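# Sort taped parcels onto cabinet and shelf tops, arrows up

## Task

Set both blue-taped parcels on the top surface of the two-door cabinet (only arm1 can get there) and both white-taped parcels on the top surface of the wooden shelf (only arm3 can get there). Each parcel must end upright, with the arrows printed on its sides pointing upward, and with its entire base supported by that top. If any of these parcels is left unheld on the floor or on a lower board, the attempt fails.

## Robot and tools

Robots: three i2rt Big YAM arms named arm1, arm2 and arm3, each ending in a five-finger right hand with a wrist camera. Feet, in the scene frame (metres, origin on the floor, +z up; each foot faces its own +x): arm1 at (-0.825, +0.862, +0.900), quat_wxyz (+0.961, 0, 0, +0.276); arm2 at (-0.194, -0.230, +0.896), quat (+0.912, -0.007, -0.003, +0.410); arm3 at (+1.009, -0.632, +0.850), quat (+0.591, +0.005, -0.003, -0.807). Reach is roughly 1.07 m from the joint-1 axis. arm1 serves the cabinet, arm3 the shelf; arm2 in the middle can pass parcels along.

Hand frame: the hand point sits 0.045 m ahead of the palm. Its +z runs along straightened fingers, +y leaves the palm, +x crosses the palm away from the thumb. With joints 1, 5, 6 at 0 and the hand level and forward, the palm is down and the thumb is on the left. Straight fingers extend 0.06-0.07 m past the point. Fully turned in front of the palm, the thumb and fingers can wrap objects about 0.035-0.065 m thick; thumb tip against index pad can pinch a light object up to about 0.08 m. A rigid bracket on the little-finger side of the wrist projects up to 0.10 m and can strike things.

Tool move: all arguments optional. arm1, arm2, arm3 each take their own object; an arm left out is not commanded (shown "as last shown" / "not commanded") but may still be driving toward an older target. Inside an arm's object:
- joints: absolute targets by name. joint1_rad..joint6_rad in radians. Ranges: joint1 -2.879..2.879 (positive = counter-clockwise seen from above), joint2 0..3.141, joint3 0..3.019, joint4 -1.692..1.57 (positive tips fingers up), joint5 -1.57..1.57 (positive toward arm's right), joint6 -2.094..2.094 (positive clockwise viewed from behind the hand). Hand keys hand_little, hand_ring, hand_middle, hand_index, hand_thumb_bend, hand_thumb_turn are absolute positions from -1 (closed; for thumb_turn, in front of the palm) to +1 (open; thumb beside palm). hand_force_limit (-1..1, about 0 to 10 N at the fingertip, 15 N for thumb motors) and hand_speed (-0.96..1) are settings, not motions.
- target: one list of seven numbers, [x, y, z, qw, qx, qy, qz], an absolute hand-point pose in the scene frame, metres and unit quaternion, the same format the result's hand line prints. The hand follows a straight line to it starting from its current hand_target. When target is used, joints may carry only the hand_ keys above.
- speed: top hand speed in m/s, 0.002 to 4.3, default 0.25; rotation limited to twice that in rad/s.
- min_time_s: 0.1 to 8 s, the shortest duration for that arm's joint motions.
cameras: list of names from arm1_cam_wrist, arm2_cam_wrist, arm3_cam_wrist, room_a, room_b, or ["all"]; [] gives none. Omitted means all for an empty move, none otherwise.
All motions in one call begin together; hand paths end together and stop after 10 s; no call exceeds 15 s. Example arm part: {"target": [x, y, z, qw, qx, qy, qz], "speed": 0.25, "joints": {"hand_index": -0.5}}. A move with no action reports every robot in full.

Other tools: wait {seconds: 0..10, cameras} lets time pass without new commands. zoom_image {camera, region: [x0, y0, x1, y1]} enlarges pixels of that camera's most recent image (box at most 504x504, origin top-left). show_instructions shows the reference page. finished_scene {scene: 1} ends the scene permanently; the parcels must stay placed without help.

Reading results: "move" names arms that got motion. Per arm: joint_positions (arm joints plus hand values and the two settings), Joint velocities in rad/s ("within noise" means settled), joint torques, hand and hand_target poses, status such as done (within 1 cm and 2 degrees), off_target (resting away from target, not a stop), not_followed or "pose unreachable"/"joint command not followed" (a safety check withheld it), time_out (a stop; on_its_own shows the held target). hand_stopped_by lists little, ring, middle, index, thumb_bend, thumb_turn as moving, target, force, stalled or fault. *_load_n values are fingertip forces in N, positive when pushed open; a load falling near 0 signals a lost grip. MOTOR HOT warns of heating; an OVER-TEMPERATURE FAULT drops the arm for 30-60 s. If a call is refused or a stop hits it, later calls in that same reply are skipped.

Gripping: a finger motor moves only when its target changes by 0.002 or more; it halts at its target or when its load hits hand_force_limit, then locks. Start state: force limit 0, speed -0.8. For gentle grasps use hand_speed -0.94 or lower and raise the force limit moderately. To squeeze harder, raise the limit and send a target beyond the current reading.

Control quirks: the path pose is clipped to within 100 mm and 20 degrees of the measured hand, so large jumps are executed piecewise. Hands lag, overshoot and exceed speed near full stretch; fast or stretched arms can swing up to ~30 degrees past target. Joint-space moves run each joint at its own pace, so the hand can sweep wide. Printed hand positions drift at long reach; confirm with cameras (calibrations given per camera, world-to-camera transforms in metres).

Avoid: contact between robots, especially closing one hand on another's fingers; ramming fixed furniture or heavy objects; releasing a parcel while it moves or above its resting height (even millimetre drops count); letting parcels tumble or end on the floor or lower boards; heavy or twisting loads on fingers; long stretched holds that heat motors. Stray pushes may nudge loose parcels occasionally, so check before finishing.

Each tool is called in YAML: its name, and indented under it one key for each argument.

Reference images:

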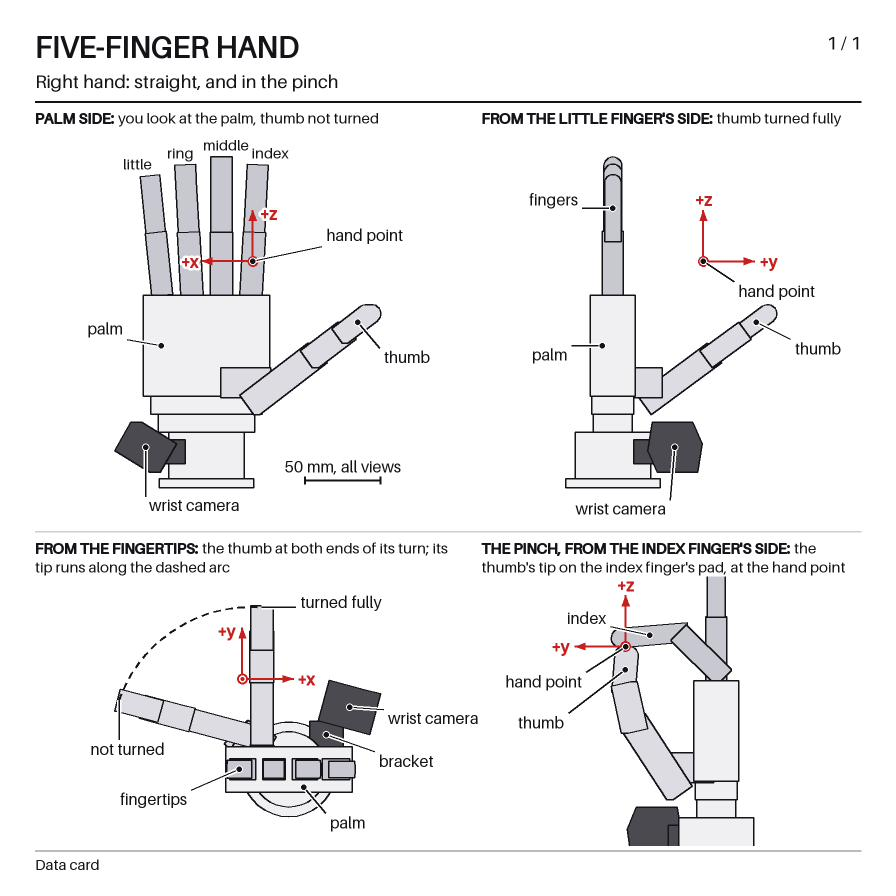

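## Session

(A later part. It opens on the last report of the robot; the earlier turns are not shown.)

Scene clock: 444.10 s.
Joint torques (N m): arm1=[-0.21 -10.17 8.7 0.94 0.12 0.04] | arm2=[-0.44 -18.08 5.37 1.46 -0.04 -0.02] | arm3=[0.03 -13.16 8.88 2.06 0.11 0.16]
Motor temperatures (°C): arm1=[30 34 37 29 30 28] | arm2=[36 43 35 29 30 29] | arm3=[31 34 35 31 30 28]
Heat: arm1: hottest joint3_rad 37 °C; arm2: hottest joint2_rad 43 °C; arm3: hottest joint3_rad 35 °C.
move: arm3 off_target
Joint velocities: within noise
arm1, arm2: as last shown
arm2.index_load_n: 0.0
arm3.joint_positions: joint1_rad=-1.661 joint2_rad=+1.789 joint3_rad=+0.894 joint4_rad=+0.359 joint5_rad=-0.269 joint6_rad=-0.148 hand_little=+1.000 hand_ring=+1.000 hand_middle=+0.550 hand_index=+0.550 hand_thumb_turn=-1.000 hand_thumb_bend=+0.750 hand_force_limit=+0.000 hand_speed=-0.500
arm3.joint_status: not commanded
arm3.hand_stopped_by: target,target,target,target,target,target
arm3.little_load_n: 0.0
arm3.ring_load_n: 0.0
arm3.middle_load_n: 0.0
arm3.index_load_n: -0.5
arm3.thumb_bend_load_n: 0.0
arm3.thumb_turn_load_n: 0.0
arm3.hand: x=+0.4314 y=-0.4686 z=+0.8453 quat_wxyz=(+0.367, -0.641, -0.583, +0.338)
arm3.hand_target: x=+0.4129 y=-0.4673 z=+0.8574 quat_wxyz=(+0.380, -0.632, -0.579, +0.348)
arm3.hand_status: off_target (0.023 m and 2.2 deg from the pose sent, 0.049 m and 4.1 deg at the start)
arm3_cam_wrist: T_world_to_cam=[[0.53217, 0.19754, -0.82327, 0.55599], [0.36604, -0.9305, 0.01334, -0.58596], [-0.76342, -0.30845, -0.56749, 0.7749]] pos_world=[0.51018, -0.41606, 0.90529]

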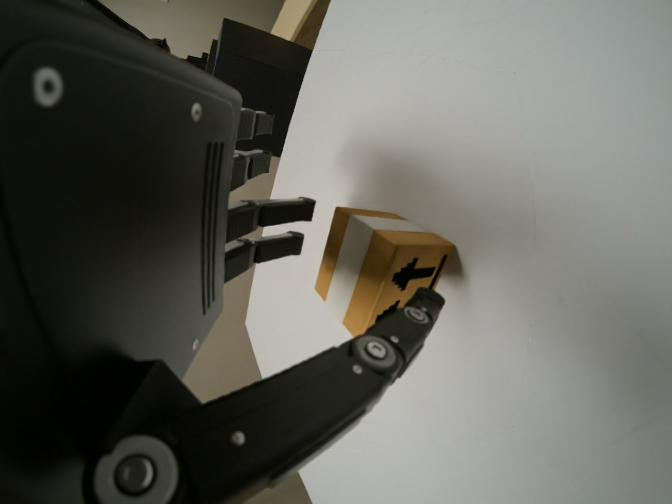

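move:
  arm3: {"target": [0.411, -0.4665, 0.828, -0.3797, 0.6319, 0.5791, -0.348], "speed": 0.08}
  cameras: ["arm3_cam_wrist"]

Scene clock: 446.93 s.
Joint torques (N m): arm1=[-0.03 -10.17 8.68 0.99 0.11 0.06] | arm2=[-0.67 -17.96 5.37 1.33 -0.03 -0.01] | arm3=[-0.56 -13.68 8.05 2.14 0.11 0.17]
Motor temperatures (°C): arm1=[30 34 37 29 30 28] | arm2=[36 43 35 29 30 29] | arm3=[31 35 35 31 30 28]
Heat: arm1: hottest joint3_rad 37 °C; arm2: hottest joint2_rad 43 °C; arm3: hottest joint2_rad 35 °C.
move: arm3 off_target
Joint velocities: within noise
arm1, arm2: as last shown
arm1.index_load_n: -0.5
arm2.index_load_n: 0.5
arm2.thumb_turn_load_n: 0.5
arm3.joint_positions: joint1_rad=-1.661 joint2_rad=+1.859 joint3_rad=+0.894 joint4_rad=+0.433 joint5_rad=-0.269 joint6_rad=-0.148 hand_little=+1.000 hand_ring=+1.000 hand_middle=+0.550 hand_index=+0.550 hand_thumb_turn=-1.000 hand_thumb_bend=+0.750 hand_force_limit=+0.000 hand_speed=-0.500
arm3.joint_status: not commanded
arm3.hand_stopped_by: target,target,target,target,target,target
arm3.little_load_n: 0.0
arm3.ring_load_n: 0.0
arm3.middle_load_n: 0.0
arm3.index_load_n: 0.0
arm3.thumb_bend_load_n: 0.0
arm3.thumb_turn_load_n: 0.0
arm3.hand: x=+0.4281 y=-0.4670 z=+0.8190 quat_wxyz=(+0.368, -0.640, -0.583, +0.339)
arm3.hand_target: x=+0.4117 y=-0.4667 z=+0.8283 quat_wxyz=(+0.380, -0.632, -0.579, +0.348)
arm3.hand_status: off_target (0.019 m and 1.9 deg from the pose sent, 0.027 m and 2.2 deg at the start)
arm3_cam_wrist: T_world_to_cam=[[0.52878, 0.1987, -0.82517, 0.53928], [0.36566, -0.93069, 0.01021, -0.58033], [-0.76595, -0.30713, -0.56479, 0.7574]] pos_world=[0.50718, -0.41465, 0.8787]

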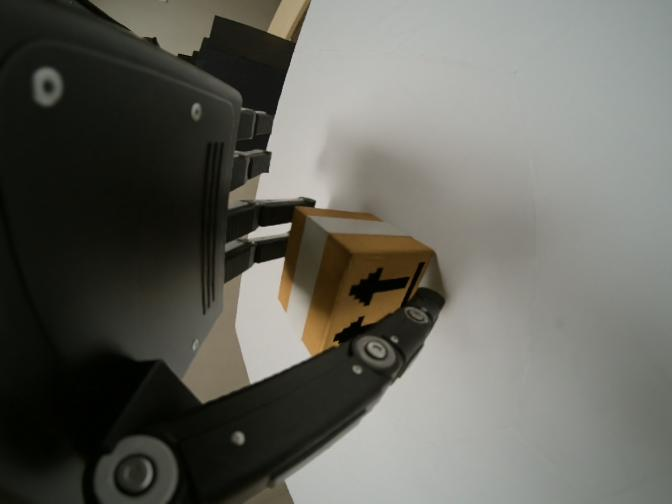

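move:
  arm3: {"joints": {"hand_index": 0.0, "hand_middle": 0.0, "hand_thumb_bend": 0.0, "hand_force_limit": -0.6, "hand_speed": -0.93}}

move:
  arm3: {"joints": {"hand_index": -0.05, "hand_middle": -0.05, "hand_thumb_bend": -0.05, "hand_force_limit": -0.45, "hand_speed": -0.94}}

move:
  arm3: {"target": [0.42, -0.467, 0.90, -0.3797, 0.6319, 0.5791, -0.348], "speed": 0.08}
  cameras: ["arm3_cam_wrist"]

Scene clock: 451.10 s.
Joint torques (N m): arm1=[-0.21 -10.23 8.69 0.98 0.12 0.04] | arm2=[-0.85 -17.85 5.31 1.36 -0.01 -0.02] | arm3=[0.32 -13.57 8.2 2.15 0.11 0.17]
Motor temperatures (°C): arm1=[30 34 37 29 30 28] | arm2=[36 43 35 29 30 29] | arm3=[31 35 35 31 30 28]
Heat: arm1: hottest joint3_rad 37 °C; arm2: hottest joint2_rad 43 °C; arm3: hottest joint2_rad 35 °C.
move: arm3 off_target
Joint velocities: within noise
arm1, arm2: as last shown
arm1.index_load_n: 0.0
arm2.index_load_n: 0.0
arm2.thumb_turn_load_n: 0.0
arm3.joint_positions: joint1_rad=-1.661 joint2_rad=+1.859 joint3_rad=+0.894 joint4_rad=+0.434 joint5_rad=-0.269 joint6_rad=-0.147 hand_little=+1.000 hand_ring=+1.000 hand_middle=+0.197 hand_index=+0.190 hand_thumb_turn=-1.000 hand_thumb_bend=+0.570 hand_force_limit=-0.600 hand_speed=-0.930
arm3.joint_status: hand_middle off_target (ended at +0.197, target +0.000); hand_index off_target (ended at +0.190, target +0.000); hand_thumb_bend off_target (ended at +0.570, target +0.000); the others done
arm3.hand_stopped_by: target,target,force,force,force,target
arm3.little_load_n: 0.0
arm3.ring_load_n: 0.0
arm3.middle_load_n: 2.0
arm3.index_load_n: 2.5
arm3.thumb_bend_load_n: 4.0
arm3.thumb_turn_load_n: -0.5
arm3.hand: x=+0.4279 y=-0.4670 z=+0.8191 quat_wxyz=(+0.369, -0.640, -0.583, +0.339)
arm3.hand_target: x=+0.4117 y=-0.4667 z=+0.8283 quat_wxyz=(+0.380, -0.632, -0.579, +0.348)
arm3.hand_status: not commanded
pictures: none

Scene clock: 451.53 s.
Joint torques (N m): arm1=[0.03 -10.23 8.66 0.95 0.12 0.06] | arm2=[-0.79 -17.61 5.35 1.54 -0.03 0.02] | arm3=[0.5 -14.1 8.05 2.22 0.11 0.16]
Motor temperatures (°C): arm1=[30 34 37 29 30 28] | arm2=[36 43 35 29 30 29] | arm3=[31 35 35 31 30 28]
Heat: arm1: hottest joint3_rad 37 °C; arm2: hottest joint2_rad 43 °C; arm3: hottest joint2_rad 35 °C.
move: arm3 off_target
Joint velocities: within noise
arm1, arm2: as last shown
arm1.index_load_n: -0.5
arm2.ring_load_n: -0.5
arm2.thumb_turn_load_n: 0.5
arm3.joint_positions: joint1_rad=-1.661 joint2_rad=+1.859 joint3_rad=+0.894 joint4_rad=+0.434 joint5_rad=-0.269 joint6_rad=-0.147 hand_little=+1.000 hand_ring=+1.000 hand_middle=+0.193 hand_index=+0.186 hand_thumb_turn=-1.000 hand_thumb_bend=+0.570 hand_force_limit=-0.450 hand_speed=-0.940
arm3.joint_status: hand_middle off_target (ended at +0.193, target -0.050); hand_index off_target (ended at +0.186, target -0.050); hand_thumb_bend off_target (ended at +0.570, target -0.050); the others done
arm3.hand_stopped_by: target,target,force,force,force,target
arm3.little_load_n: 0.0
arm3.ring_load_n: 0.0
arm3.middle_load_n: 2.5
arm3.index_load_n: 3.0
arm3.thumb_bend_load_n: 5.0
arm3.thumb_turn_load_n: 0.0
arm3.hand: x=+0.4279 y=-0.4669 z=+0.8192 quat_wxyz=(+0.369, -0.640, -0.583, +0.339)
arm3.hand_target: x=+0.4117 y=-0.4667 z=+0.8283 quat_wxyz=(+0.380, -0.632, -0.579, +0.348)
arm3.hand_status: not commanded
pictures: none

Scene clock: 453.03 s.
Joint torques (N m): arm1=[-0.21 -10.11 8.72 0.96 0.12 0.06] | arm2=[-0.97 -17.73 5.31 1.42 -0.06 -0.04] | arm3=[-0.67 -14.92 9.54 1.26 -0.11 0.13]
Motor temperatures (°C): arm1=[30 34 37 29 30 28] | arm2=[36 43 35 29 30 29] | arm3=[31 35 35 31 30 28]
Heat: arm1: hottest joint3_rad 37 °C; arm2: hottest joint2_rad 43 °C; arm3: hottest joint2_rad 35 °C.
move: arm3 off_target
Joint velocities: within noise
arm1, arm2: as last shown
arm1.index_load_n: 0.0
arm2.ring_load_n: 0.0
arm3.joint_positions: joint1_rad=-1.661 joint2_rad=+1.706 joint3_rad=+0.894 joint4_rad=+0.268 joint5_rad=-0.269 joint6_rad=-0.147 hand_little=+1.000 hand_ring=+1.000 hand_middle=+0.193 hand_index=+0.186 hand_thumb_turn=-1.000 hand_thumb_bend=+0.570 hand_force_limit=-0.450 hand_speed=-0.940
arm3.joint_status: not commanded
arm3.hand_stopped_by: target,target,force,force,force,target
arm3.little_load_n: 0.0
arm3.ring_load_n: 0.0
arm3.middle_load_n: 2.5
arm3.index_load_n: 3.0
arm3.thumb_bend_load_n: 5.0
arm3.thumb_turn_load_n: 0.0
arm3.hand: x=+0.4379 y=-0.4714 z=+0.8759 quat_wxyz=(+0.364, -0.643, -0.584, +0.337)
arm3.hand_target: x=+0.4210 y=-0.4672 z=+0.9004 quat_wxyz=(+0.380, -0.632, -0.579, +0.348)
arm3.hand_status: off_target (0.030 m and 2.6 deg from the pose sent, 0.081 m and 1.9 deg at the start)
arm3_cam_wrist: T_world_to_cam=[[0.53814, 0.19435, -0.82014, 0.57129], [0.36527, -0.9307, 0.01912, -0.59627], [-0.75959, -0.30987, -0.57185, 0.79784]] pos_world=[0.5164, -0.41876, 0.93618]

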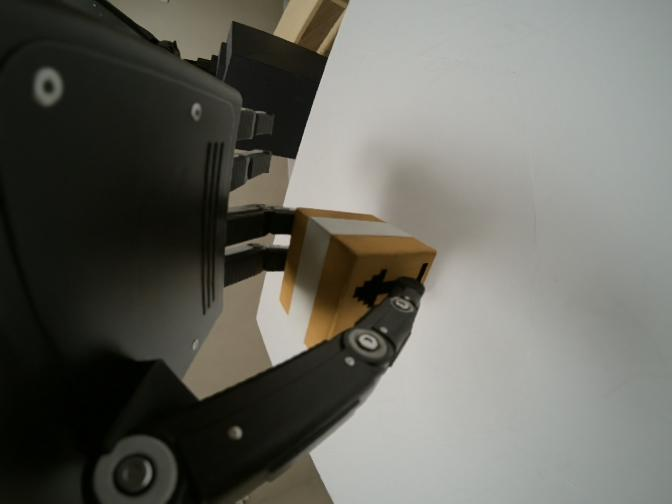

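move:
  arm3: {"joints": {"joint2_rad": 1.35}, "min_time_s": 2}

move:
  arm3: {"joints": {"joint1_rad": 0.9, "joint5_rad": 0.0, "joint6_rad": 0.0}, "min_time_s": 5}
  cameras: ["arm3_cam_wrist", "room_b"]

move:
  arm3: {"target": [1.296, -1.053, 0.76, -0.1462, 0.2532, -0.8282, 0.4782], "speed": 0.15}
  cameras: ["arm3_cam_wrist", "room_b"]

Scene clock: 460.50 s.
Joint torques (N m): arm1=[-0.09 -10.23 8.7 0.96 0.12 0.06] | arm2=[-0.97 -18.08 5.33 1.35 -0.03 0] | arm3=[-0.67 -11.63 11.47 1.43 -0.07 0.11]
Motor temperatures (°C): arm1=[30 34 37 29 30 28] | arm2=[36 43 35 29 30 29] | arm3=[31 35 37 31 30 28]
Heat: arm1: hottest joint3_rad 37 °C; arm2: hottest joint2_rad 43 °C; arm3: hottest joint3_rad 37 °C.
move: arm3 done
Joint velocities: within noise
arm1: as last shown
arm2.joint_positions: joint1_rad=+0.206 joint2_rad=+2.064 joint3_rad=+0.986 joint4_rad=+1.093 joint5_rad=+0.517 joint6_rad=-1.581 hand_little=+1.000 hand_ring=+1.000 hand_middle=+1.000 hand_index=+1.000 hand_thumb_turn=-1.000 hand_thumb_bend=+1.000 hand_force_limit=-0.450 hand_speed=-0.500
arm2.joint_status: not commanded
arm2.hand_stopped_by: target,target,target,target,target,target
arm2.little_load_n: 0.0
arm2.ring_load_n: 0.0
arm2.middle_load_n: 0.0
arm2.index_load_n: 0.0
arm2.thumb_bend_load_n: 0.0
arm2.thumb_turn_load_n: 0.0
arm2.hand: x=+0.2593 y=+0.2657 z=+0.9648 quat_wxyz=(-0.183, +0.674, +0.191, +0.690)
arm2.hand_target: x=+0.2615 y=+0.2627 z=+0.9711 quat_wxyz=(-0.184, +0.674, +0.186, +0.690)
arm2.hand_status: not commanded
arm3.joint_positions: joint1_rad=-1.661 joint2_rad=+1.361 joint3_rad=+0.894 joint4_rad=+0.266 joint5_rad=-0.269 joint6_rad=-0.147 hand_little=+1.000 hand_ring=+1.000 hand_middle=+0.193 hand_index=+0.186 hand_thumb_turn=-1.000 hand_thumb_bend=+0.570 hand_force_limit=-0.450 hand_speed=-0.940
arm3.joint_status: all done
arm3.hand_stopped_by: target,target,force,force,force,target
arm3.little_load_n: 0.0
arm3.ring_load_n: 0.0
arm3.middle_load_n: 2.5
arm3.index_load_n: 2.5
arm3.thumb_bend_load_n: 5.5
arm3.thumb_turn_load_n: 0.0
arm3.hand: x=+0.4360 y=-0.4717 z=+1.0729 quat_wxyz=(+0.492, -0.556, -0.541, +0.395)
arm3.hand_target: x=+0.4271 y=-0.4708 z=+1.1003 quat_wxyz=(+0.506, -0.543, -0.534, +0.405)
arm3.hand_status: not commanded
pictures: none

Scene clock: 465.93 s.
Joint torques (N m): arm1=[0.09 -10.05 8.7 1.01 0.11 0.05] | arm2=[-0.5 -17.85 5.26 1.44 -0.05 -0.01] | arm3=[-1.2 -11.46 11.33 1.62 0.19 0.13]
Motor temperatures (°C): arm1=[30 34 37 29 30 28] | arm2=[36 43 35 29 30 29] | arm3=[30 35 38 31 30 28]
Heat: arm1: hottest joint3_rad 37 °C; arm2: hottest joint2_rad 43 °C; arm3: hottest joint3_rad 38 °C.
move: arm3 done
Joint velocities: within noise
arm1.joint_positions: joint1_rad=+1.076 joint2_rad=+1.619 joint3_rad=+0.834 joint4_rad=+0.245 joint5_rad=-0.054 joint6_rad=-0.041 hand_little=+1.000 hand_ring=+1.000 hand_middle=+1.000 hand_index=+1.000 hand_thumb_turn=-1.000 hand_thumb_bend=+1.000 hand_force_limit=-0.500 hand_speed=-0.500
arm1.joint_status: not commanded
arm1.hand_stopped_by: target,target,target,target,target,target
arm1.little_load_n: 0.0
arm1.ring_load_n: 0.0
arm1.middle_load_n: 0.0
arm1.index_load_n: -0.5
arm1.thumb_bend_load_n: 0.0
arm1.thumb_turn_load_n: 0.0
arm1.hand: x=-0.8997 y=+1.4328 z=+0.9446 quat_wxyz=(-0.492, +0.868, +0.059, -0.029)
arm1.hand_target: x=-0.9001 y=+1.4398 z=+0.9500 quat_wxyz=(-0.495, +0.867, +0.053, -0.030)
arm1.hand_status: not commanded
arm2: as last shown
arm3.joint_positions: joint1_rad=+0.908 joint2_rad=+1.361 joint3_rad=+0.894 joint4_rad=+0.266 joint5_rad=-0.003 joint6_rad=-0.009 hand_little=+1.000 hand_ring=+1.000 hand_middle=+0.193 hand_index=+0.186 hand_thumb_turn=-1.000 hand_thumb_bend=+0.570 hand_force_limit=-0.450 hand_speed=-0.940
arm3.joint_status: all done
arm3.hand_stopped_by: target,target,force,force,force,target
arm3.little_load_n: 0.0
arm3.ring_load_n: -0.5
arm3.middle_load_n: 2.5
arm3.index_load_n: 2.5
arm3.thumb_bend_load_n: 5.5
arm3.thumb_turn_load_n: 0.0
arm3.hand: x=+1.3720 y=-1.1108 z=+1.0848 quat_wxyz=(-0.190, +0.230, -0.737, +0.606)
arm3.hand_target: x=+1.3728 y=-1.1210 z=+1.1130 quat_wxyz=(-0.195, +0.219, -0.725, +0.623)
arm3.hand_status: not commanded
arm3_cam_wrist: T_world_to_cam=[[-0.32676, 0.03618, -0.94442, 1.51011], [0.49164, 0.85993, -0.13716, 0.44862], [0.80717, -0.50913, -0.29878, -1.23844]] pos_world=[1.27251, -1.07095, 1.11769]

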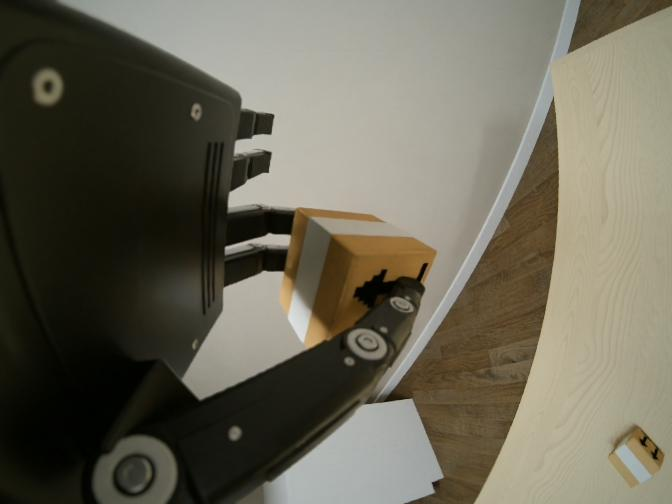

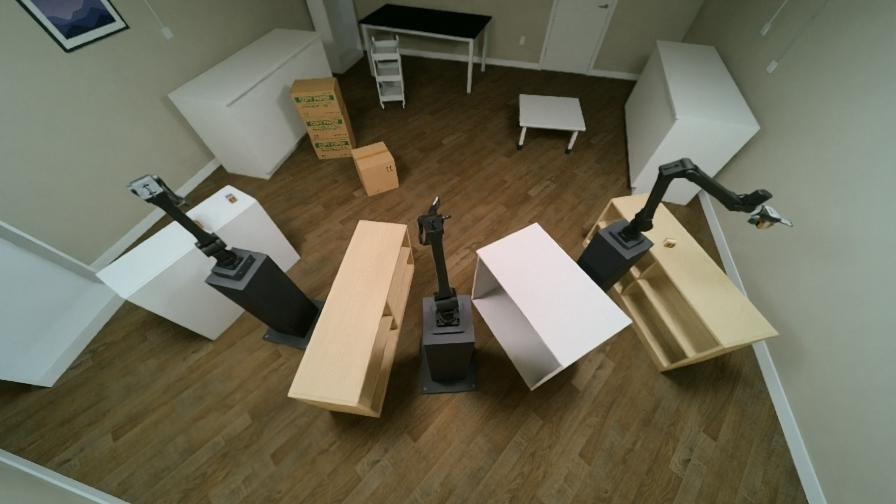

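Scene clock: 469.03 s.
Joint torques (N m): arm1=[-0.03 -10.11 8.73 0.98 0.11 0.05] | arm2=[-0.56 -17.55 5.24 1.35 -0.03 0.01] | arm3=[-1.55 -12.16 3.62 2.33 -0.07 0.02]
Motor temperatures (°C): arm1=[30 34 37 29 30 28] | arm2=[36 43 35 29 30 29] | arm3=[30 35 37 31 30 28]
Heat: arm1: hottest joint3_rad 37 °C; arm2: hottest joint2_rad 43 °C; arm3: hottest joint3_rad 37 °C.
move: arm3 done
Joint velocities: within noise
arm1, arm2: as last shown
arm1.index_load_n: 0.0
arm1.thumb_turn_load_n: 0.5
arm3.joint_positions: joint1_rad=+0.836 joint2_rad=+1.912 joint3_rad=+0.594 joint4_rad=+0.768 joint5_rad=-0.055 joint6_rad=-0.038 hand_little=+1.000 hand_ring=+1.000 hand_middle=+0.193 hand_index=+0.186 hand_thumb_turn=-1.000 hand_thumb_bend=+0.570 hand_force_limit=-0.450 hand_speed=-0.940
arm3.joint_status: not commanded
arm3.hand_stopped_by: target,target,force,force,force,target
arm3.little_load_n: 0.0
arm3.ring_load_n: 0.0
arm3.middle_load_n: 2.5
arm3.index_load_n: 2.5
arm3.thumb_bend_load_n: 5.5
arm3.thumb_turn_load_n: 0.0
arm3.hand: x=+1.2980 y=-1.0471 z=+0.7568 quat_wxyz=(-0.147, +0.254, -0.833, +0.470)
arm3.hand_target: x=+1.2960 y=-1.0528 z=+0.7600 quat_wxyz=(-0.146, +0.253, -0.828, +0.478)
arm3.hand_status: done (0.007 m and 1.1 deg from the pose sent, 0.339 m and 18.9 deg at the start)
arm3_cam_wrist: T_world_to_cam=[[-0.49734, 0.29713, -0.81508, 1.57061], [0.48773, 0.87275, 0.02056, 0.28439], [0.71747, -0.38732, -0.57898, -0.78824]] pos_world=[1.20797, -1.02018, 0.81795]

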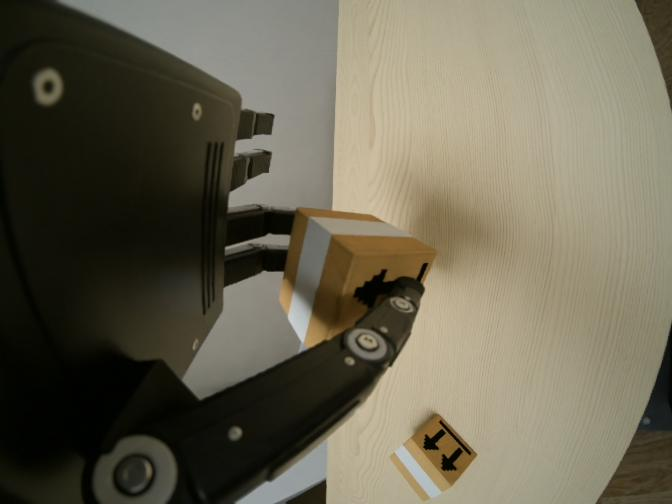

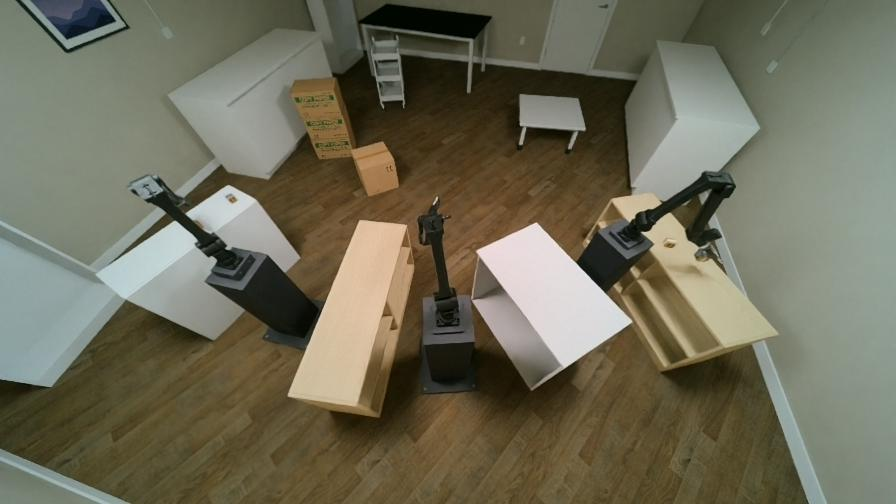

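move:
  arm3: {"target": [1.296, -1.055, 0.65, -0.1462, 0.2532, -0.8282, 0.4782], "speed": 0.1}

move:
  arm3: {"target": [1.296, -1.055, 0.62, -0.1462, 0.2532, -0.8282, 0.4782], "speed": 0.06}
  cameras: ["arm3_cam_wrist"]

zoom_image:
  camera: "arm3_cam_wrist"
  region: [200, 190, 460, 380]

Scene clock: 473.10 s.
Joint torques (N m): arm1=[0.03 -10.23 8.72 0.98 0.11 0.05] | arm2=[-1.03 -17.79 5.26 1.44 -0.04 -0.04] | arm3=[-1.49 -13.86 2.21 2.28 -0.07 0]
Motor temperatures (°C): arm1=[30 34 37 29 30 28] | arm2=[36 43 35 29 30 29] | arm3=[30 35 37 31 30 28]
Heat: arm1: hottest joint3_rad 37 °C; arm2: hottest joint2_rad 43 °C; arm3: hottest joint3_rad 37 °C.
move: arm3 off_target
Joint velocities: within noise
arm1, arm2: as last shown
arm1.thumb_turn_load_n: 0.0
arm2.thumb_turn_load_n: 0.5
arm3.joint_positions: joint1_rad=+0.830 joint2_rad=+2.299 joint3_rad=+0.679 joint4_rad=+1.063 joint5_rad=-0.060 joint6_rad=-0.041 hand_little=+1.000 hand_ring=+1.000 hand_middle=+0.193 hand_index=+0.186 hand_thumb_turn=-1.000 hand_thumb_bend=+0.570 hand_force_limit=-0.450 hand_speed=-0.940
arm3.joint_status: not commanded
arm3.hand_stopped_by: target,target,force,force,force,target
arm3.little_load_n: 0.0
arm3.ring_load_n: 0.0
arm3.middle_load_n: 2.5
arm3.index_load_n: 2.5
arm3.thumb_bend_load_n: 5.5
arm3.thumb_turn_load_n: 0.0
arm3.hand: x=+1.2958 y=-1.0447 z=+0.6469 quat_wxyz=(-0.146, +0.255, -0.834, +0.467)
arm3.hand_target: x=+1.2959 y=-1.0548 z=+0.6501 quat_wxyz=(-0.146, +0.253, -0.828, +0.478)
arm3.hand_status: off_target (0.011 m and 1.5 deg from the pose sent, 0.107 m and 1.1 deg at the start)
pictures: none

Scene clock: 474.10 s.
Joint torques (N m): arm1=[0.03 -10.23 8.75 0.92 0.11 0.05] | arm2=[-0.73 -17.85 5.42 1.32 -0.03 0.01] | arm3=[-1.44 -10.93 2.37 1.47 0.11 0.03]
Motor temperatures (°C): arm1=[30 34 37 29 30 28] | arm2=[36 43 35 29 30 29] | arm3=[30 35 37 31 30 28]
Heat: arm1: hottest joint3_rad 37 °C; arm2: hottest joint2_rad 43 °C; arm3: hottest joint3_rad 37 °C.
move: arm3 off_target
Joint velocities: within noise
arm1, arm2: as last shown
arm3.joint_positions: joint1_rad=+0.830 joint2_rad=+2.352 joint3_rad=+0.711 joint4_rad=+1.147 joint5_rad=-0.065 joint6_rad=-0.042 hand_little=+1.000 hand_ring=+1.000 hand_middle=+0.193 hand_index=+0.186 hand_thumb_turn=-1.000 hand_thumb_bend=+0.570 hand_force_limit=-0.450 hand_speed=-0.940
arm3.joint_status: not commanded
arm3.hand_stopped_by: target,target,force,force,force,target
arm3.little_load_n: -0.5
arm3.ring_load_n: 0.0
arm3.middle_load_n: 2.5
arm3.index_load_n: 3.0
arm3.thumb_bend_load_n: 5.0
arm3.thumb_turn_load_n: -1.5
arm3.hand: x=+1.3039 y=-1.0577 z=+0.6434 quat_wxyz=(-0.154, +0.252, -0.819, +0.492)
arm3.hand_target: x=+1.2956 y=-1.0539 z=+0.6211 quat_wxyz=(-0.146, +0.253, -0.828, +0.478)
arm3.hand_status: off_target (0.025 m and 2.1 deg from the pose sent, 0.029 m and 1.5 deg at the start)
arm3_cam_wrist: T_world_to_cam=[[-0.47415, 0.25681, -0.84216, 1.42879], [0.48423, 0.87492, -0.00584, 0.31692], [0.73532, -0.41057, -0.5392, -0.93569]] pos_world=[1.21203, -1.02837, 0.70058]

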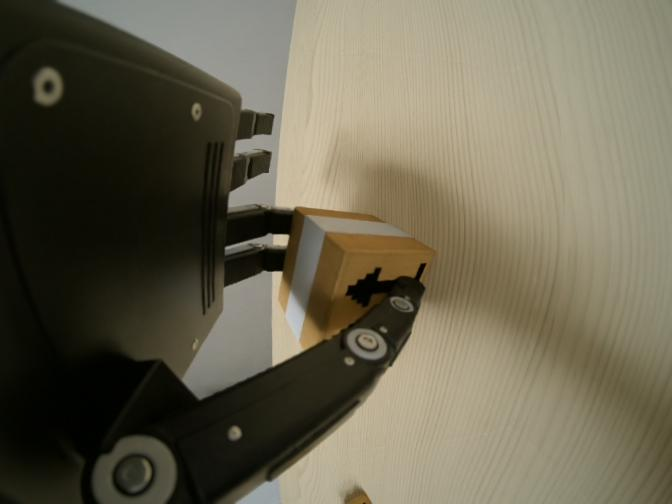

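Scaled by 1.938 from the camera's image (finer frame: 960x720).

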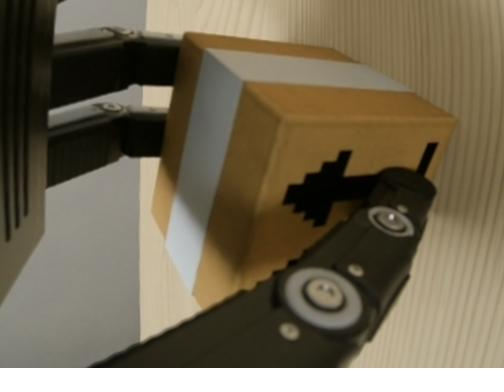

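move:
  arm3: {"target": [1.296, -1.055, 0.652, -0.1462, 0.2532, -0.8282, 0.4782], "speed": 0.05}
  cameras: ["arm3_cam_wrist"]

zoom_image:
  camera: "arm3_cam_wrist"
  region: [200, 190, 460, 380]

Scene clock: 476.07 s.
Joint torques (N m): arm1=[-0.15 -10.11 8.73 0.92 0.11 0.05] | arm2=[-0.73 -17.44 5.39 1.36 -0.03 -0.02] | arm3=[-0.97 -15.03 1.1 1.32 0.12 0.02]
Motor temperatures (°C): arm1=[30 34 37 29 30 28] | arm2=[36 43 35 29 30 29] | arm3=[30 35 36 31 30 28]
Heat: arm1: hottest joint3_rad 37 °C; arm2: hottest joint2_rad 43 °C; arm3: hottest joint3_rad 36 °C.
move: arm3 done
Joint velocities: within noise
arm1, arm2: as last shown
arm3.joint_positions: joint1_rad=+0.830 joint2_rad=+2.316 joint3_rad=+0.692 joint4_rad=+1.084 joint5_rad=-0.065 joint6_rad=-0.042 hand_little=+1.000 hand_ring=+1.000 hand_middle=+0.193 hand_index=+0.186 hand_thumb_turn=-1.000 hand_thumb_bend=+0.570 hand_force_limit=-0.450 hand_speed=-0.940
arm3.joint_status: not commanded
arm3.hand_stopped_by: target,target,force,force,force,target
arm3.little_load_n: 0.0
arm3.ring_load_n: 0.0
arm3.middle_load_n: 2.5
arm3.index_load_n: 3.0
arm3.thumb_bend_load_n: 6.0
arm3.thumb_turn_load_n: 0.0
arm3.hand: x=+1.2990 y=-1.0492 z=+0.6451 quat_wxyz=(-0.150, +0.255, -0.830, +0.473)
arm3.hand_target: x=+1.2960 y=-1.0548 z=+0.6518 quat_wxyz=(-0.146, +0.253, -0.828, +0.478)
arm3.hand_status: done (0.009 m and 0.8 deg from the pose sent, 0.012 m and 2.1 deg at the start)
arm3_cam_wrist: T_world_to_cam=[[-0.49296, 0.28899, -0.82065, 1.47005], [0.48401, 0.87489, 0.01735, 0.29718], [0.72299, -0.38866, -0.57116, -0.86799]] pos_world=[1.20839, -1.02219, 0.70548]

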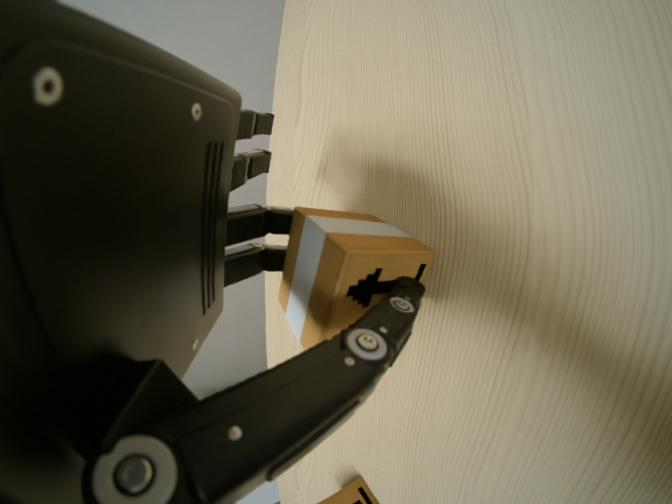

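Scaled by 1.938 from the camera's image (finer frame: 960x720).

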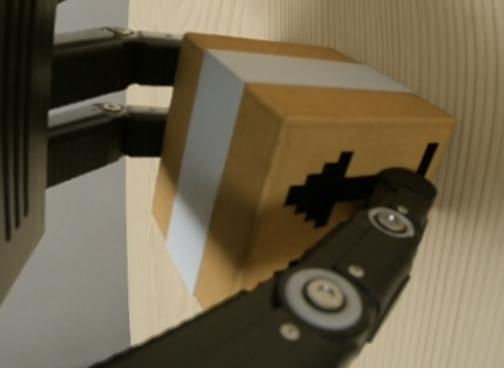

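move:
  arm3: {"target": [1.296, -1.055, 0.642, -0.1462, 0.2532, -0.8282, 0.4782], "speed": 0.05}

move:
  arm3: {"target": [1.296, -1.055, 0.636, -0.1462, 0.2532, -0.8282, 0.4782], "speed": 0.05}

Scene clock: 477.97 s.
Joint torques (N m): arm1=[0.03 -10.29 8.69 0.99 0.11 0.05] | arm2=[-0.97 -17.79 5.37 1.48 -0.04 0] | arm3=[-1.26 -13.04 2.06 2.26 0.14 0.01]
Motor temperatures (°C): arm1=[30 34 37 29 30 28] | arm2=[36 43 35 29 30 28] | arm3=[30 35 36 31 30 28]
Heat: arm1: hottest joint3_rad 37 °C; arm2: hottest joint2_rad 43 °C; arm3: hottest joint3_rad 36 °C.
move: arm3 done
Joint velocities: within noise
arm1, arm2: as last shown
arm2.thumb_turn_load_n: 0.0
arm3.joint_positions: joint1_rad=+0.829 joint2_rad=+2.316 joint3_rad=+0.692 joint4_rad=+1.084 joint5_rad=-0.065 joint6_rad=-0.042 hand_little=+1.000 hand_ring=+1.000 hand_middle=+0.193 hand_index=+0.186 hand_thumb_turn=-1.000 hand_thumb_bend=+0.570 hand_force_limit=-0.450 hand_speed=-0.940
arm3.joint_status: not commanded
arm3.hand_stopped_by: target,target,force,force,force,target
arm3.little_load_n: 0.0
arm3.ring_load_n: 0.0
arm3.middle_load_n: 2.0
arm3.index_load_n: 3.0
arm3.thumb_bend_load_n: 5.5
arm3.thumb_turn_load_n: 0.0
arm3.hand: x=+1.2988 y=-1.0493 z=+0.6451 quat_wxyz=(-0.150, +0.255, -0.830, +0.473)
arm3.hand_target: x=+1.2958 y=-1.0548 z=+0.6420 quat_wxyz=(-0.146, +0.253, -0.828, +0.478)
arm3.hand_status: done (0.007 m and 0.8 deg from the pose sent, 0.007 m and 0.7 deg at the start)
pictures: none

Scene clock: 478.93 s.
Joint torques (N m): arm1=[-0.09 -10.29 8.76 0.96 0.11 0.05] | arm2=[-0.26 -17.96 5.29 1.32 -0.04 -0.02] | arm3=[-1.03 -12.04 2.13 2.06 0.11 -0.01]
Motor temperatures (°C): arm1=[30 34 37 29 30 28] | arm2=[36 44 35 29 30 28] | arm3=[30 35 36 31 30 28]
Heat: arm1: hottest joint3_rad 37 °C; arm2: hottest joint2_rad 44 °C; arm3: hottest joint3_rad 36 °C.
move: arm3 done
Joint velocities: within noise
arm1, arm2: as last shown
arm1.index_load_n: -0.5
arm2.ring_load_n: 0.5
arm3.joint_positions: joint1_rad=+0.829 joint2_rad=+2.325 joint3_rad=+0.697 joint4_rad=+1.100 joint5_rad=-0.065 joint6_rad=-0.042 hand_little=+1.000 hand_ring=+1.000 hand_middle=+0.193 hand_index=+0.186 hand_thumb_turn=-1.000 hand_thumb_bend=+0.570 hand_force_limit=-0.450 hand_speed=-0.940
arm3.joint_status: not commanded
arm3.hand_stopped_by: target,target,force,force,force,target
arm3.little_load_n: 0.0
arm3.ring_load_n: 0.0
arm3.middle_load_n: 2.5
arm3.index_load_n: 2.5
arm3.thumb_bend_load_n: 6.0
arm3.thumb_turn_load_n: -0.5
arm3.hand: x=+1.3001 y=-1.0515 z=+0.6447 quat_wxyz=(-0.151, +0.254, -0.827, +0.478)
arm3.hand_target: x=+1.2958 y=-1.0548 z=+0.6362 quat_wxyz=(-0.146, +0.253, -0.828, +0.478)
arm3.hand_status: done (0.010 m and 0.6 deg from the pose sent, 0.011 m and 0.7 deg at the start)
pictures: none

move:
  arm3: {"target": [1.297, -1.055, 0.643, -0.1462, 0.2532, -0.8282, 0.4782], "speed": 0.05}

move:
  arm3: {"joints": {"hand_index": 0.6, "hand_middle": 0.6, "hand_thumb_bend": 0.85, "hand_speed": -0.88}}

move:
  arm3: {"joints": {"hand_index": 1.0, "hand_middle": 1.0, "hand_thumb_bend": 1.0, "hand_speed": -0.5}}
  cameras: ["arm3_cam_wrist"]

move:
  arm3: {"target": [1.285, -1.035, 0.80, -0.1462, 0.2532, -0.8282, 0.4782], "speed": 0.12}
  cameras: ["all"]

Scene clock: 480.77 s.
Joint torques (N m): arm1=[-0.09 -9.93 8.69 0.99 0.11 0.06] | arm2=[-0.38 -18.37 5.22 1.4 -0.04 -0.02] | arm3=[-1.26 -13.57 1.54 1.36 0.19 0.04]
Motor temperatures (°C): arm1=[30 34 38 29 30 28] | arm2=[36 44 35 29 30 28] | arm3=[30 35 36 31 30 28]
Heat: arm1: hottest joint3_rad 38 °C; arm2: hottest joint2_rad 44 °C; arm3: hottest joint3_rad 36 °C.
move: arm3 done
Joint velocities: within noise
arm1: as last shown
arm1.index_load_n: 0.0
arm2.joint_positions: joint1_rad=+0.206 joint2_rad=+2.064 joint3_rad=+0.986 joint4_rad=+1.093 joint5_rad=+0.517 joint6_rad=-1.581 hand_little=+1.000 hand_ring=+1.000 hand_middle=+1.000 hand_index=+1.000 hand_thumb_turn=-1.000 hand_thumb_bend=+1.000 hand_force_limit=-0.450 hand_speed=-0.500
arm2.joint_status: not commanded
arm2.hand_stopped_by: target,target,target,target,target,target
arm2.little_load_n: 0.0
arm2.ring_load_n: 0.0
arm2.middle_load_n: 0.0
arm2.index_load_n: 0.0
arm2.thumb_bend_load_n: 0.0
arm2.thumb_turn_load_n: 0.0
arm2.hand: x=+0.2593 y=+0.2657 z=+0.9648 quat_wxyz=(-0.183, +0.674, +0.191, +0.690)
arm2.hand_target: x=+0.2615 y=+0.2627 z=+0.9711 quat_wxyz=(-0.184, +0.674, +0.186, +0.690)
arm2.hand_status: not commanded
arm3.joint_positions: joint1_rad=+0.829 joint2_rad=+2.325 joint3_rad=+0.697 joint4_rad=+1.100 joint5_rad=-0.065 joint6_rad=-0.042 hand_little=+1.000 hand_ring=+1.000 hand_middle=+0.193 hand_index=+0.186 hand_thumb_turn=-1.000 hand_thumb_bend=+0.570 hand_force_limit=-0.450 hand_speed=-0.940
arm3.joint_status: not commanded
arm3.hand_stopped_by: target,target,force,force,force,target
arm3.little_load_n: 0.0
arm3.ring_load_n: 0.0
arm3.middle_load_n: 2.0
arm3.index_load_n: 2.5
arm3.thumb_bend_load_n: 6.0
arm3.thumb_turn_load_n: -0.5
arm3.hand: x=+1.3001 y=-1.0515 z=+0.6447 quat_wxyz=(-0.151, +0.254, -0.827, +0.478)
arm3.hand_target: x=+1.2969 y=-1.0550 z=+0.6430 quat_wxyz=(-0.146, +0.253, -0.828, +0.478)
arm3.hand_status: done (0.005 m and 0.6 deg from the pose sent, 0.005 m and 0.6 deg at the start)
pictures: none

Scene clock: 482.87 s.
Joint torques (N m): arm1=[0.03 -10.29 8.68 0.96 0.11 0.06] | arm2=[-0.44 -17.79 5.33 1.43 -0.04 -0.02] | arm3=[-0.79 -13.68 1.62 1.47 0.21 0.02]
Motor temperatures (°C): arm1=[30 34 38 29 30 28] | arm2=[36 44 35 29 30 28] | arm3=[30 35 35 31 30 28]
Heat: arm1: hottest joint3_rad 38 °C; arm2: hottest joint2_rad 44 °C; arm3: hottest joint2_rad 35 °C.
move: arm3 done
Joint velocities: within noise
arm1.joint_positions: joint1_rad=+1.076 joint2_rad=+1.619 joint3_rad=+0.834 joint4_rad=+0.245 joint5_rad=-0.054 joint6_rad=-0.041 hand_little=+1.000 hand_ring=+1.000 hand_middle=+1.000 hand_index=+1.000 hand_thumb_turn=-1.000 hand_thumb_bend=+1.000 hand_force_limit=-0.500 hand_speed=-0.500
arm1.joint_status: not commanded
arm1.hand_stopped_by: target,target,target,target,target,target
arm1.little_load_n: 0.0
arm1.ring_load_n: -0.5
arm1.middle_load_n: 0.0
arm1.index_load_n: 0.0
arm1.thumb_bend_load_n: 0.0
arm1.thumb_turn_load_n: 0.0
arm1.hand: x=-0.8997 y=+1.4328 z=+0.9446 quat_wxyz=(-0.492, +0.868, +0.059, -0.029)
arm1.hand_target: x=-0.9001 y=+1.4398 z=+0.9500 quat_wxyz=(-0.495, +0.867, +0.053, -0.030)
arm1.hand_status: not commanded
arm2: as last shown
arm2.thumb_turn_load_n: 0.5
arm3.joint_positions: joint1_rad=+0.829 joint2_rad=+2.325 joint3_rad=+0.697 joint4_rad=+1.100 joint5_rad=-0.064 joint6_rad=-0.042 hand_little=+1.000 hand_ring=+1.000 hand_middle=+0.600 hand_index=+0.600 hand_thumb_turn=-1.000 hand_thumb_bend=+0.850 hand_force_limit=-0.450 hand_speed=-0.880
arm3.joint_status: all done
arm3.hand_stopped_by: target,target,target,target,target,target
arm3.little_load_n: 0.0
arm3.ring_load_n: 0.0
arm3.middle_load_n: 0.0
arm3.index_load_n: 0.0
arm3.thumb_bend_load_n: 0.0
arm3.thumb_turn_load_n: 0.0
arm3.hand: x=+1.3000 y=-1.0516 z=+0.6447 quat_wxyz=(-0.151, +0.254, -0.827, +0.478)
arm3.hand_target: x=+1.2969 y=-1.0550 z=+0.6430 quat_wxyz=(-0.146, +0.253, -0.828, +0.478)
arm3.hand_status: not commanded
pictures: none

Scene clock: 483.63 s.
Joint torques (N m): arm1=[0.03 -10.11 8.66 0.99 0.1 0.05] | arm2=[-0.73 -18.26 5.24 1.37 -0.05 -0.01] | arm3=[-1.38 -13.45 1.68 1.29 0.19 0.06]
Motor temperatures (°C): arm1=[30 34 38 29 30 28] | arm2=[36 44 35 29 30 28] | arm3=[30 35 35 31 30 28]
Heat: arm1: hottest joint3_rad 38 °C; arm2: hottest joint2_rad 44 °C; arm3: hottest joint2_rad 35 °C.
move: arm3 done
Joint velocities: within noise
arm1, arm2: as last shown
arm2.thumb_turn_load_n: 0.0
arm3.joint_positions: joint1_rad=+0.829 joint2_rad=+2.325 joint3_rad=+0.697 joint4_rad=+1.100 joint5_rad=-0.064 joint6_rad=-0.042 hand_little=+1.000 hand_ring=+1.000 hand_middle=+1.000 hand_index=+1.000 hand_thumb_turn=-1.000 hand_thumb_bend=+1.000 hand_force_limit=-0.450 hand_speed=-0.500
arm3.joint_status: all done
arm3.hand_stopped_by: target,target,target,target,target,target
arm3.little_load_n: 0.0
arm3.ring_load_n: 0.0
arm3.middle_load_n: 0.0
arm3.index_load_n: 0.0
arm3.thumb_bend_load_n: 0.0
arm3.thumb_turn_load_n: 0.0
arm3.hand: x=+1.3000 y=-1.0516 z=+0.6447 quat_wxyz=(-0.151, +0.254, -0.827, +0.478)
arm3.hand_target: x=+1.2969 y=-1.0550 z=+0.6430 quat_wxyz=(-0.146, +0.253, -0.828, +0.478)
arm3.hand_status: not commanded
arm3_cam_wrist: T_world_to_cam=[[-0.48819, 0.28122, -0.82619, 1.46007], [0.48462, 0.87465, 0.01136, 0.30157], [0.72582, -0.39484, -0.56328, -0.88528]] pos_world=[1.2092, -1.02391, 0.70421]

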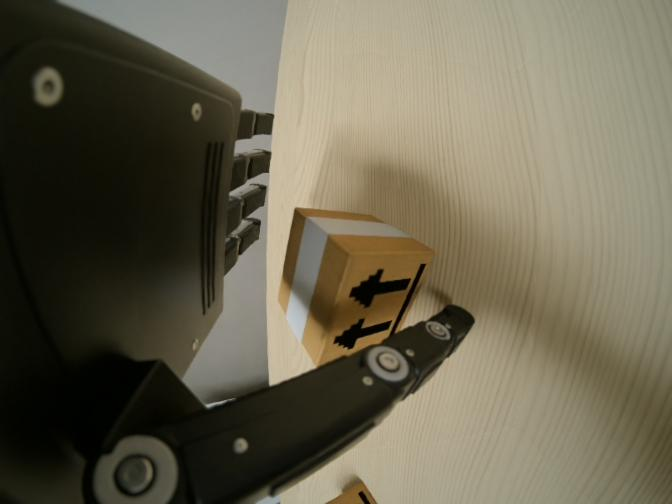

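Scene clock: 485.60 s.
Joint torques (N m): arm1=[-0.03 -10.23 8.7 0.96 0.11 0.06] | arm2=[-0.91 -17.79 5.38 1.43 -0.02 -0.03] | arm3=[-0.56 -10.7 4.18 1.25 0.21 0.04]
Motor temperatures (°C): arm1=[30 34 38 29 30 28] | arm2=[36 44 35 29 30 28] | arm3=[30 35 35 31 30 28]
Heat: arm1: hottest joint3_rad 38 °C; arm2: hottest joint2_rad 44 °C; arm3: hottest joint2_rad 35 °C.
move: arm3 done
Joint velocities: within noise
arm1, arm2: as last shown
arm1.index_load_n: -0.5
arm3.joint_positions: joint1_rad=+0.829 joint2_rad=+1.742 joint3_rad=+0.534 joint4_rad=+0.686 joint5_rad=-0.062 joint6_rad=-0.042 hand_little=+1.000 hand_ring=+1.000 hand_middle=+1.000 hand_index=+1.000 hand_thumb_turn=-1.000 hand_thumb_bend=+1.000 hand_force_limit=-0.450 hand_speed=-0.500
arm3.joint_status: not commanded
arm3.hand_stopped_by: target,target,target,target,target,target
arm3.little_load_n: 0.0
arm3.ring_load_n: 0.0
arm3.middle_load_n: 0.0
arm3.index_load_n: 0.0
arm3.thumb_bend_load_n: 0.0
arm3.thumb_turn_load_n: 0.0
arm3.hand: x=+1.2885 y=-1.0359 z=+0.8021 quat_wxyz=(-0.150, +0.253, -0.826, +0.481)
arm3.hand_target: x=+1.2849 y=-1.0349 z=+0.8000 quat_wxyz=(-0.146, +0.253, -0.828, +0.478)
arm3.hand_status: done (0.004 m and 0.6 deg from the pose sent, 0.157 m and 0.5 deg at the start)
pictures: arm1_cam_wrist, arm2_cam_wrist, arm3_cam_wrist, room_a, room_b
arm1_cam_wrist: T_world_to_cam=[[0.37137, -0.42481, -0.8256, 1.72243], [-0.80324, -0.593, -0.05619, 0.20156], [-0.46571, 0.68402, -0.56145, -0.75384]] pos_world=[-0.82883, 1.36688, 1.01012]
arm2_cam_wrist: T_world_to_cam=[[0.45738, -0.84853, 0.26609, -0.15372], [-0.36711, -0.4527, -0.81259, 0.99039], [0.80996, 0.27398, -0.51855, 0.33334]] pos_world=[0.1639, 0.22658, 1.01854]
arm3_cam_wrist: T_world_to_cam=[[-0.48594, 0.27742, -0.82879, 1.57523], [0.48665, 0.87357, 0.00707, 0.29138], [0.72597, -0.3999, -0.55951, -0.79044]] pos_world=[1.1975, -1.00763, 0.86122]

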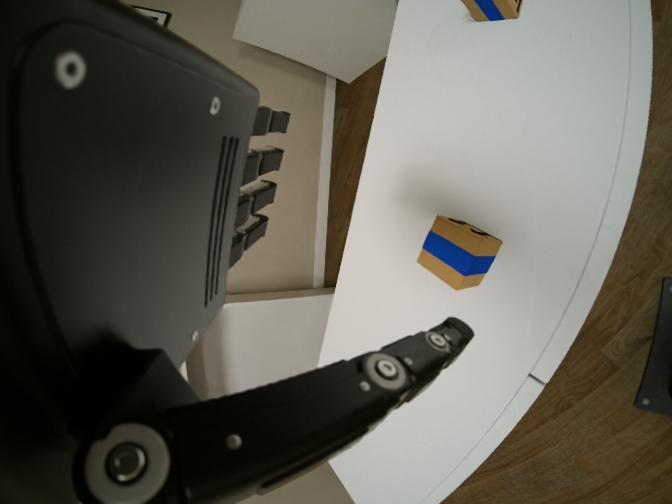

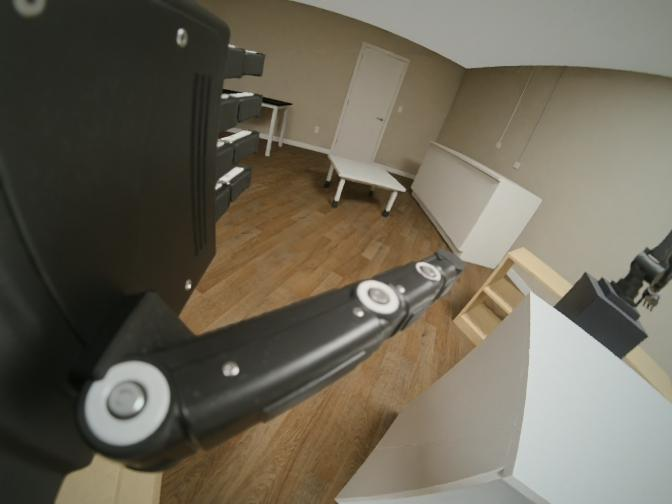

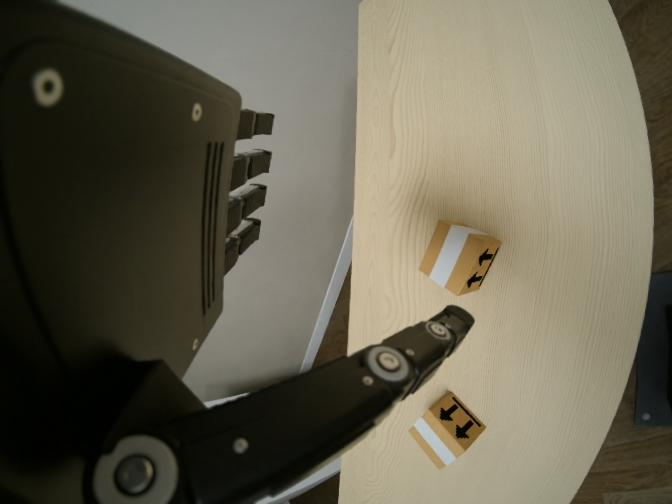

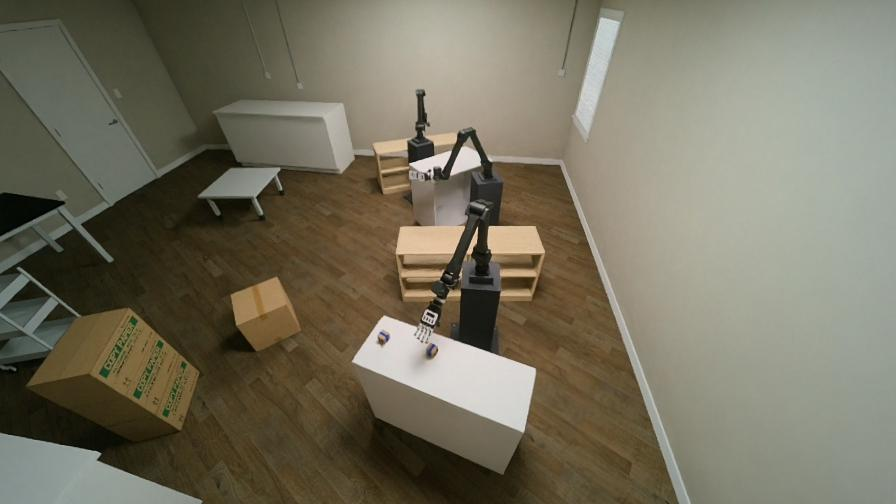

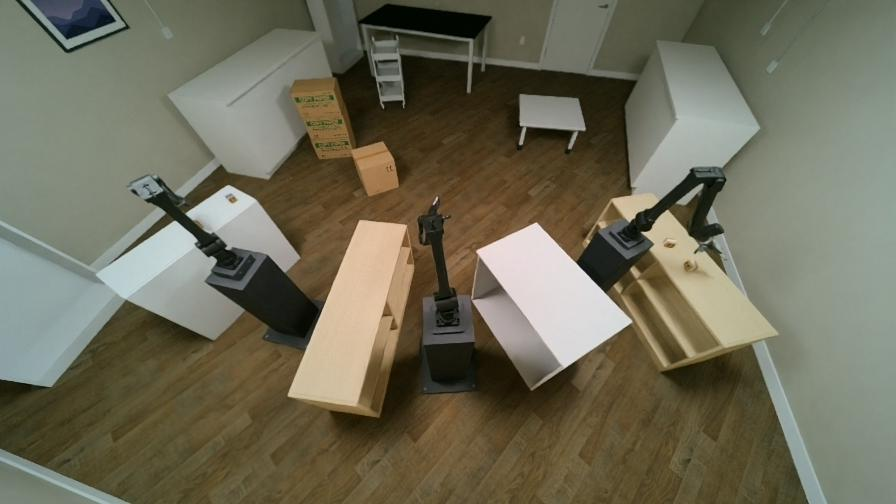

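zoom_image:
  camera: "arm3_cam_wrist"
  region: [390, 200, 520, 480]

zoom_image:
  camera: "arm1_cam_wrist"
  region: [400, 0, 540, 300]

zoom_image:
  camera: "room_a"
  region: [370, 320, 450, 380]

zoom_image:
  camera: "room_b"
  region: [650, 225, 710, 275]

Scaled by 1.800 from the camera's image (finer frame: 960x720).

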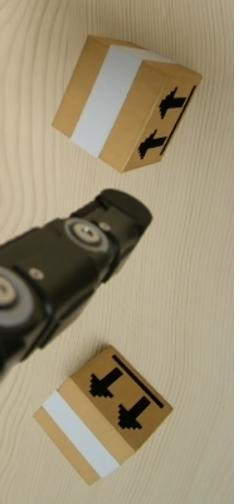

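Scaled by 1.680 from the camera's image (finer frame: 960x720).

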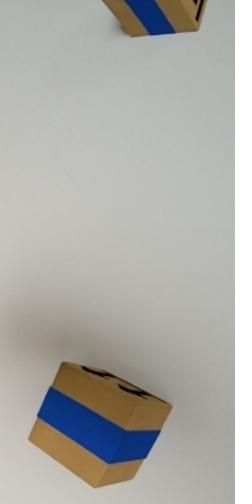

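Scaled by 6.300 from the camera's image (finer frame: 1280x720).

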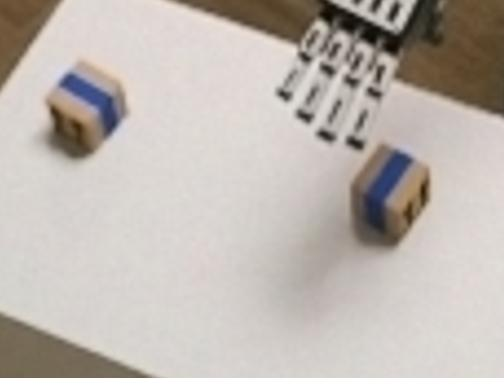

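Scaled by 8.400 from the camera's image (finer frame: 1280x720).

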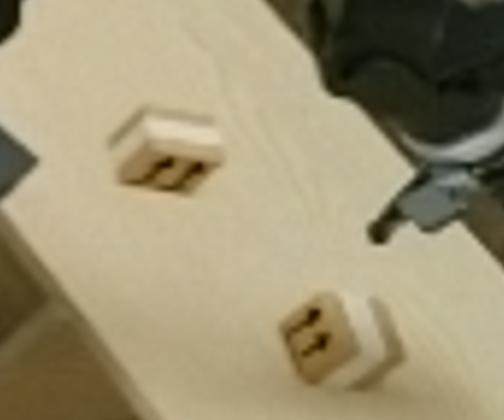

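finished_scene:

The scene is finished: the task was done.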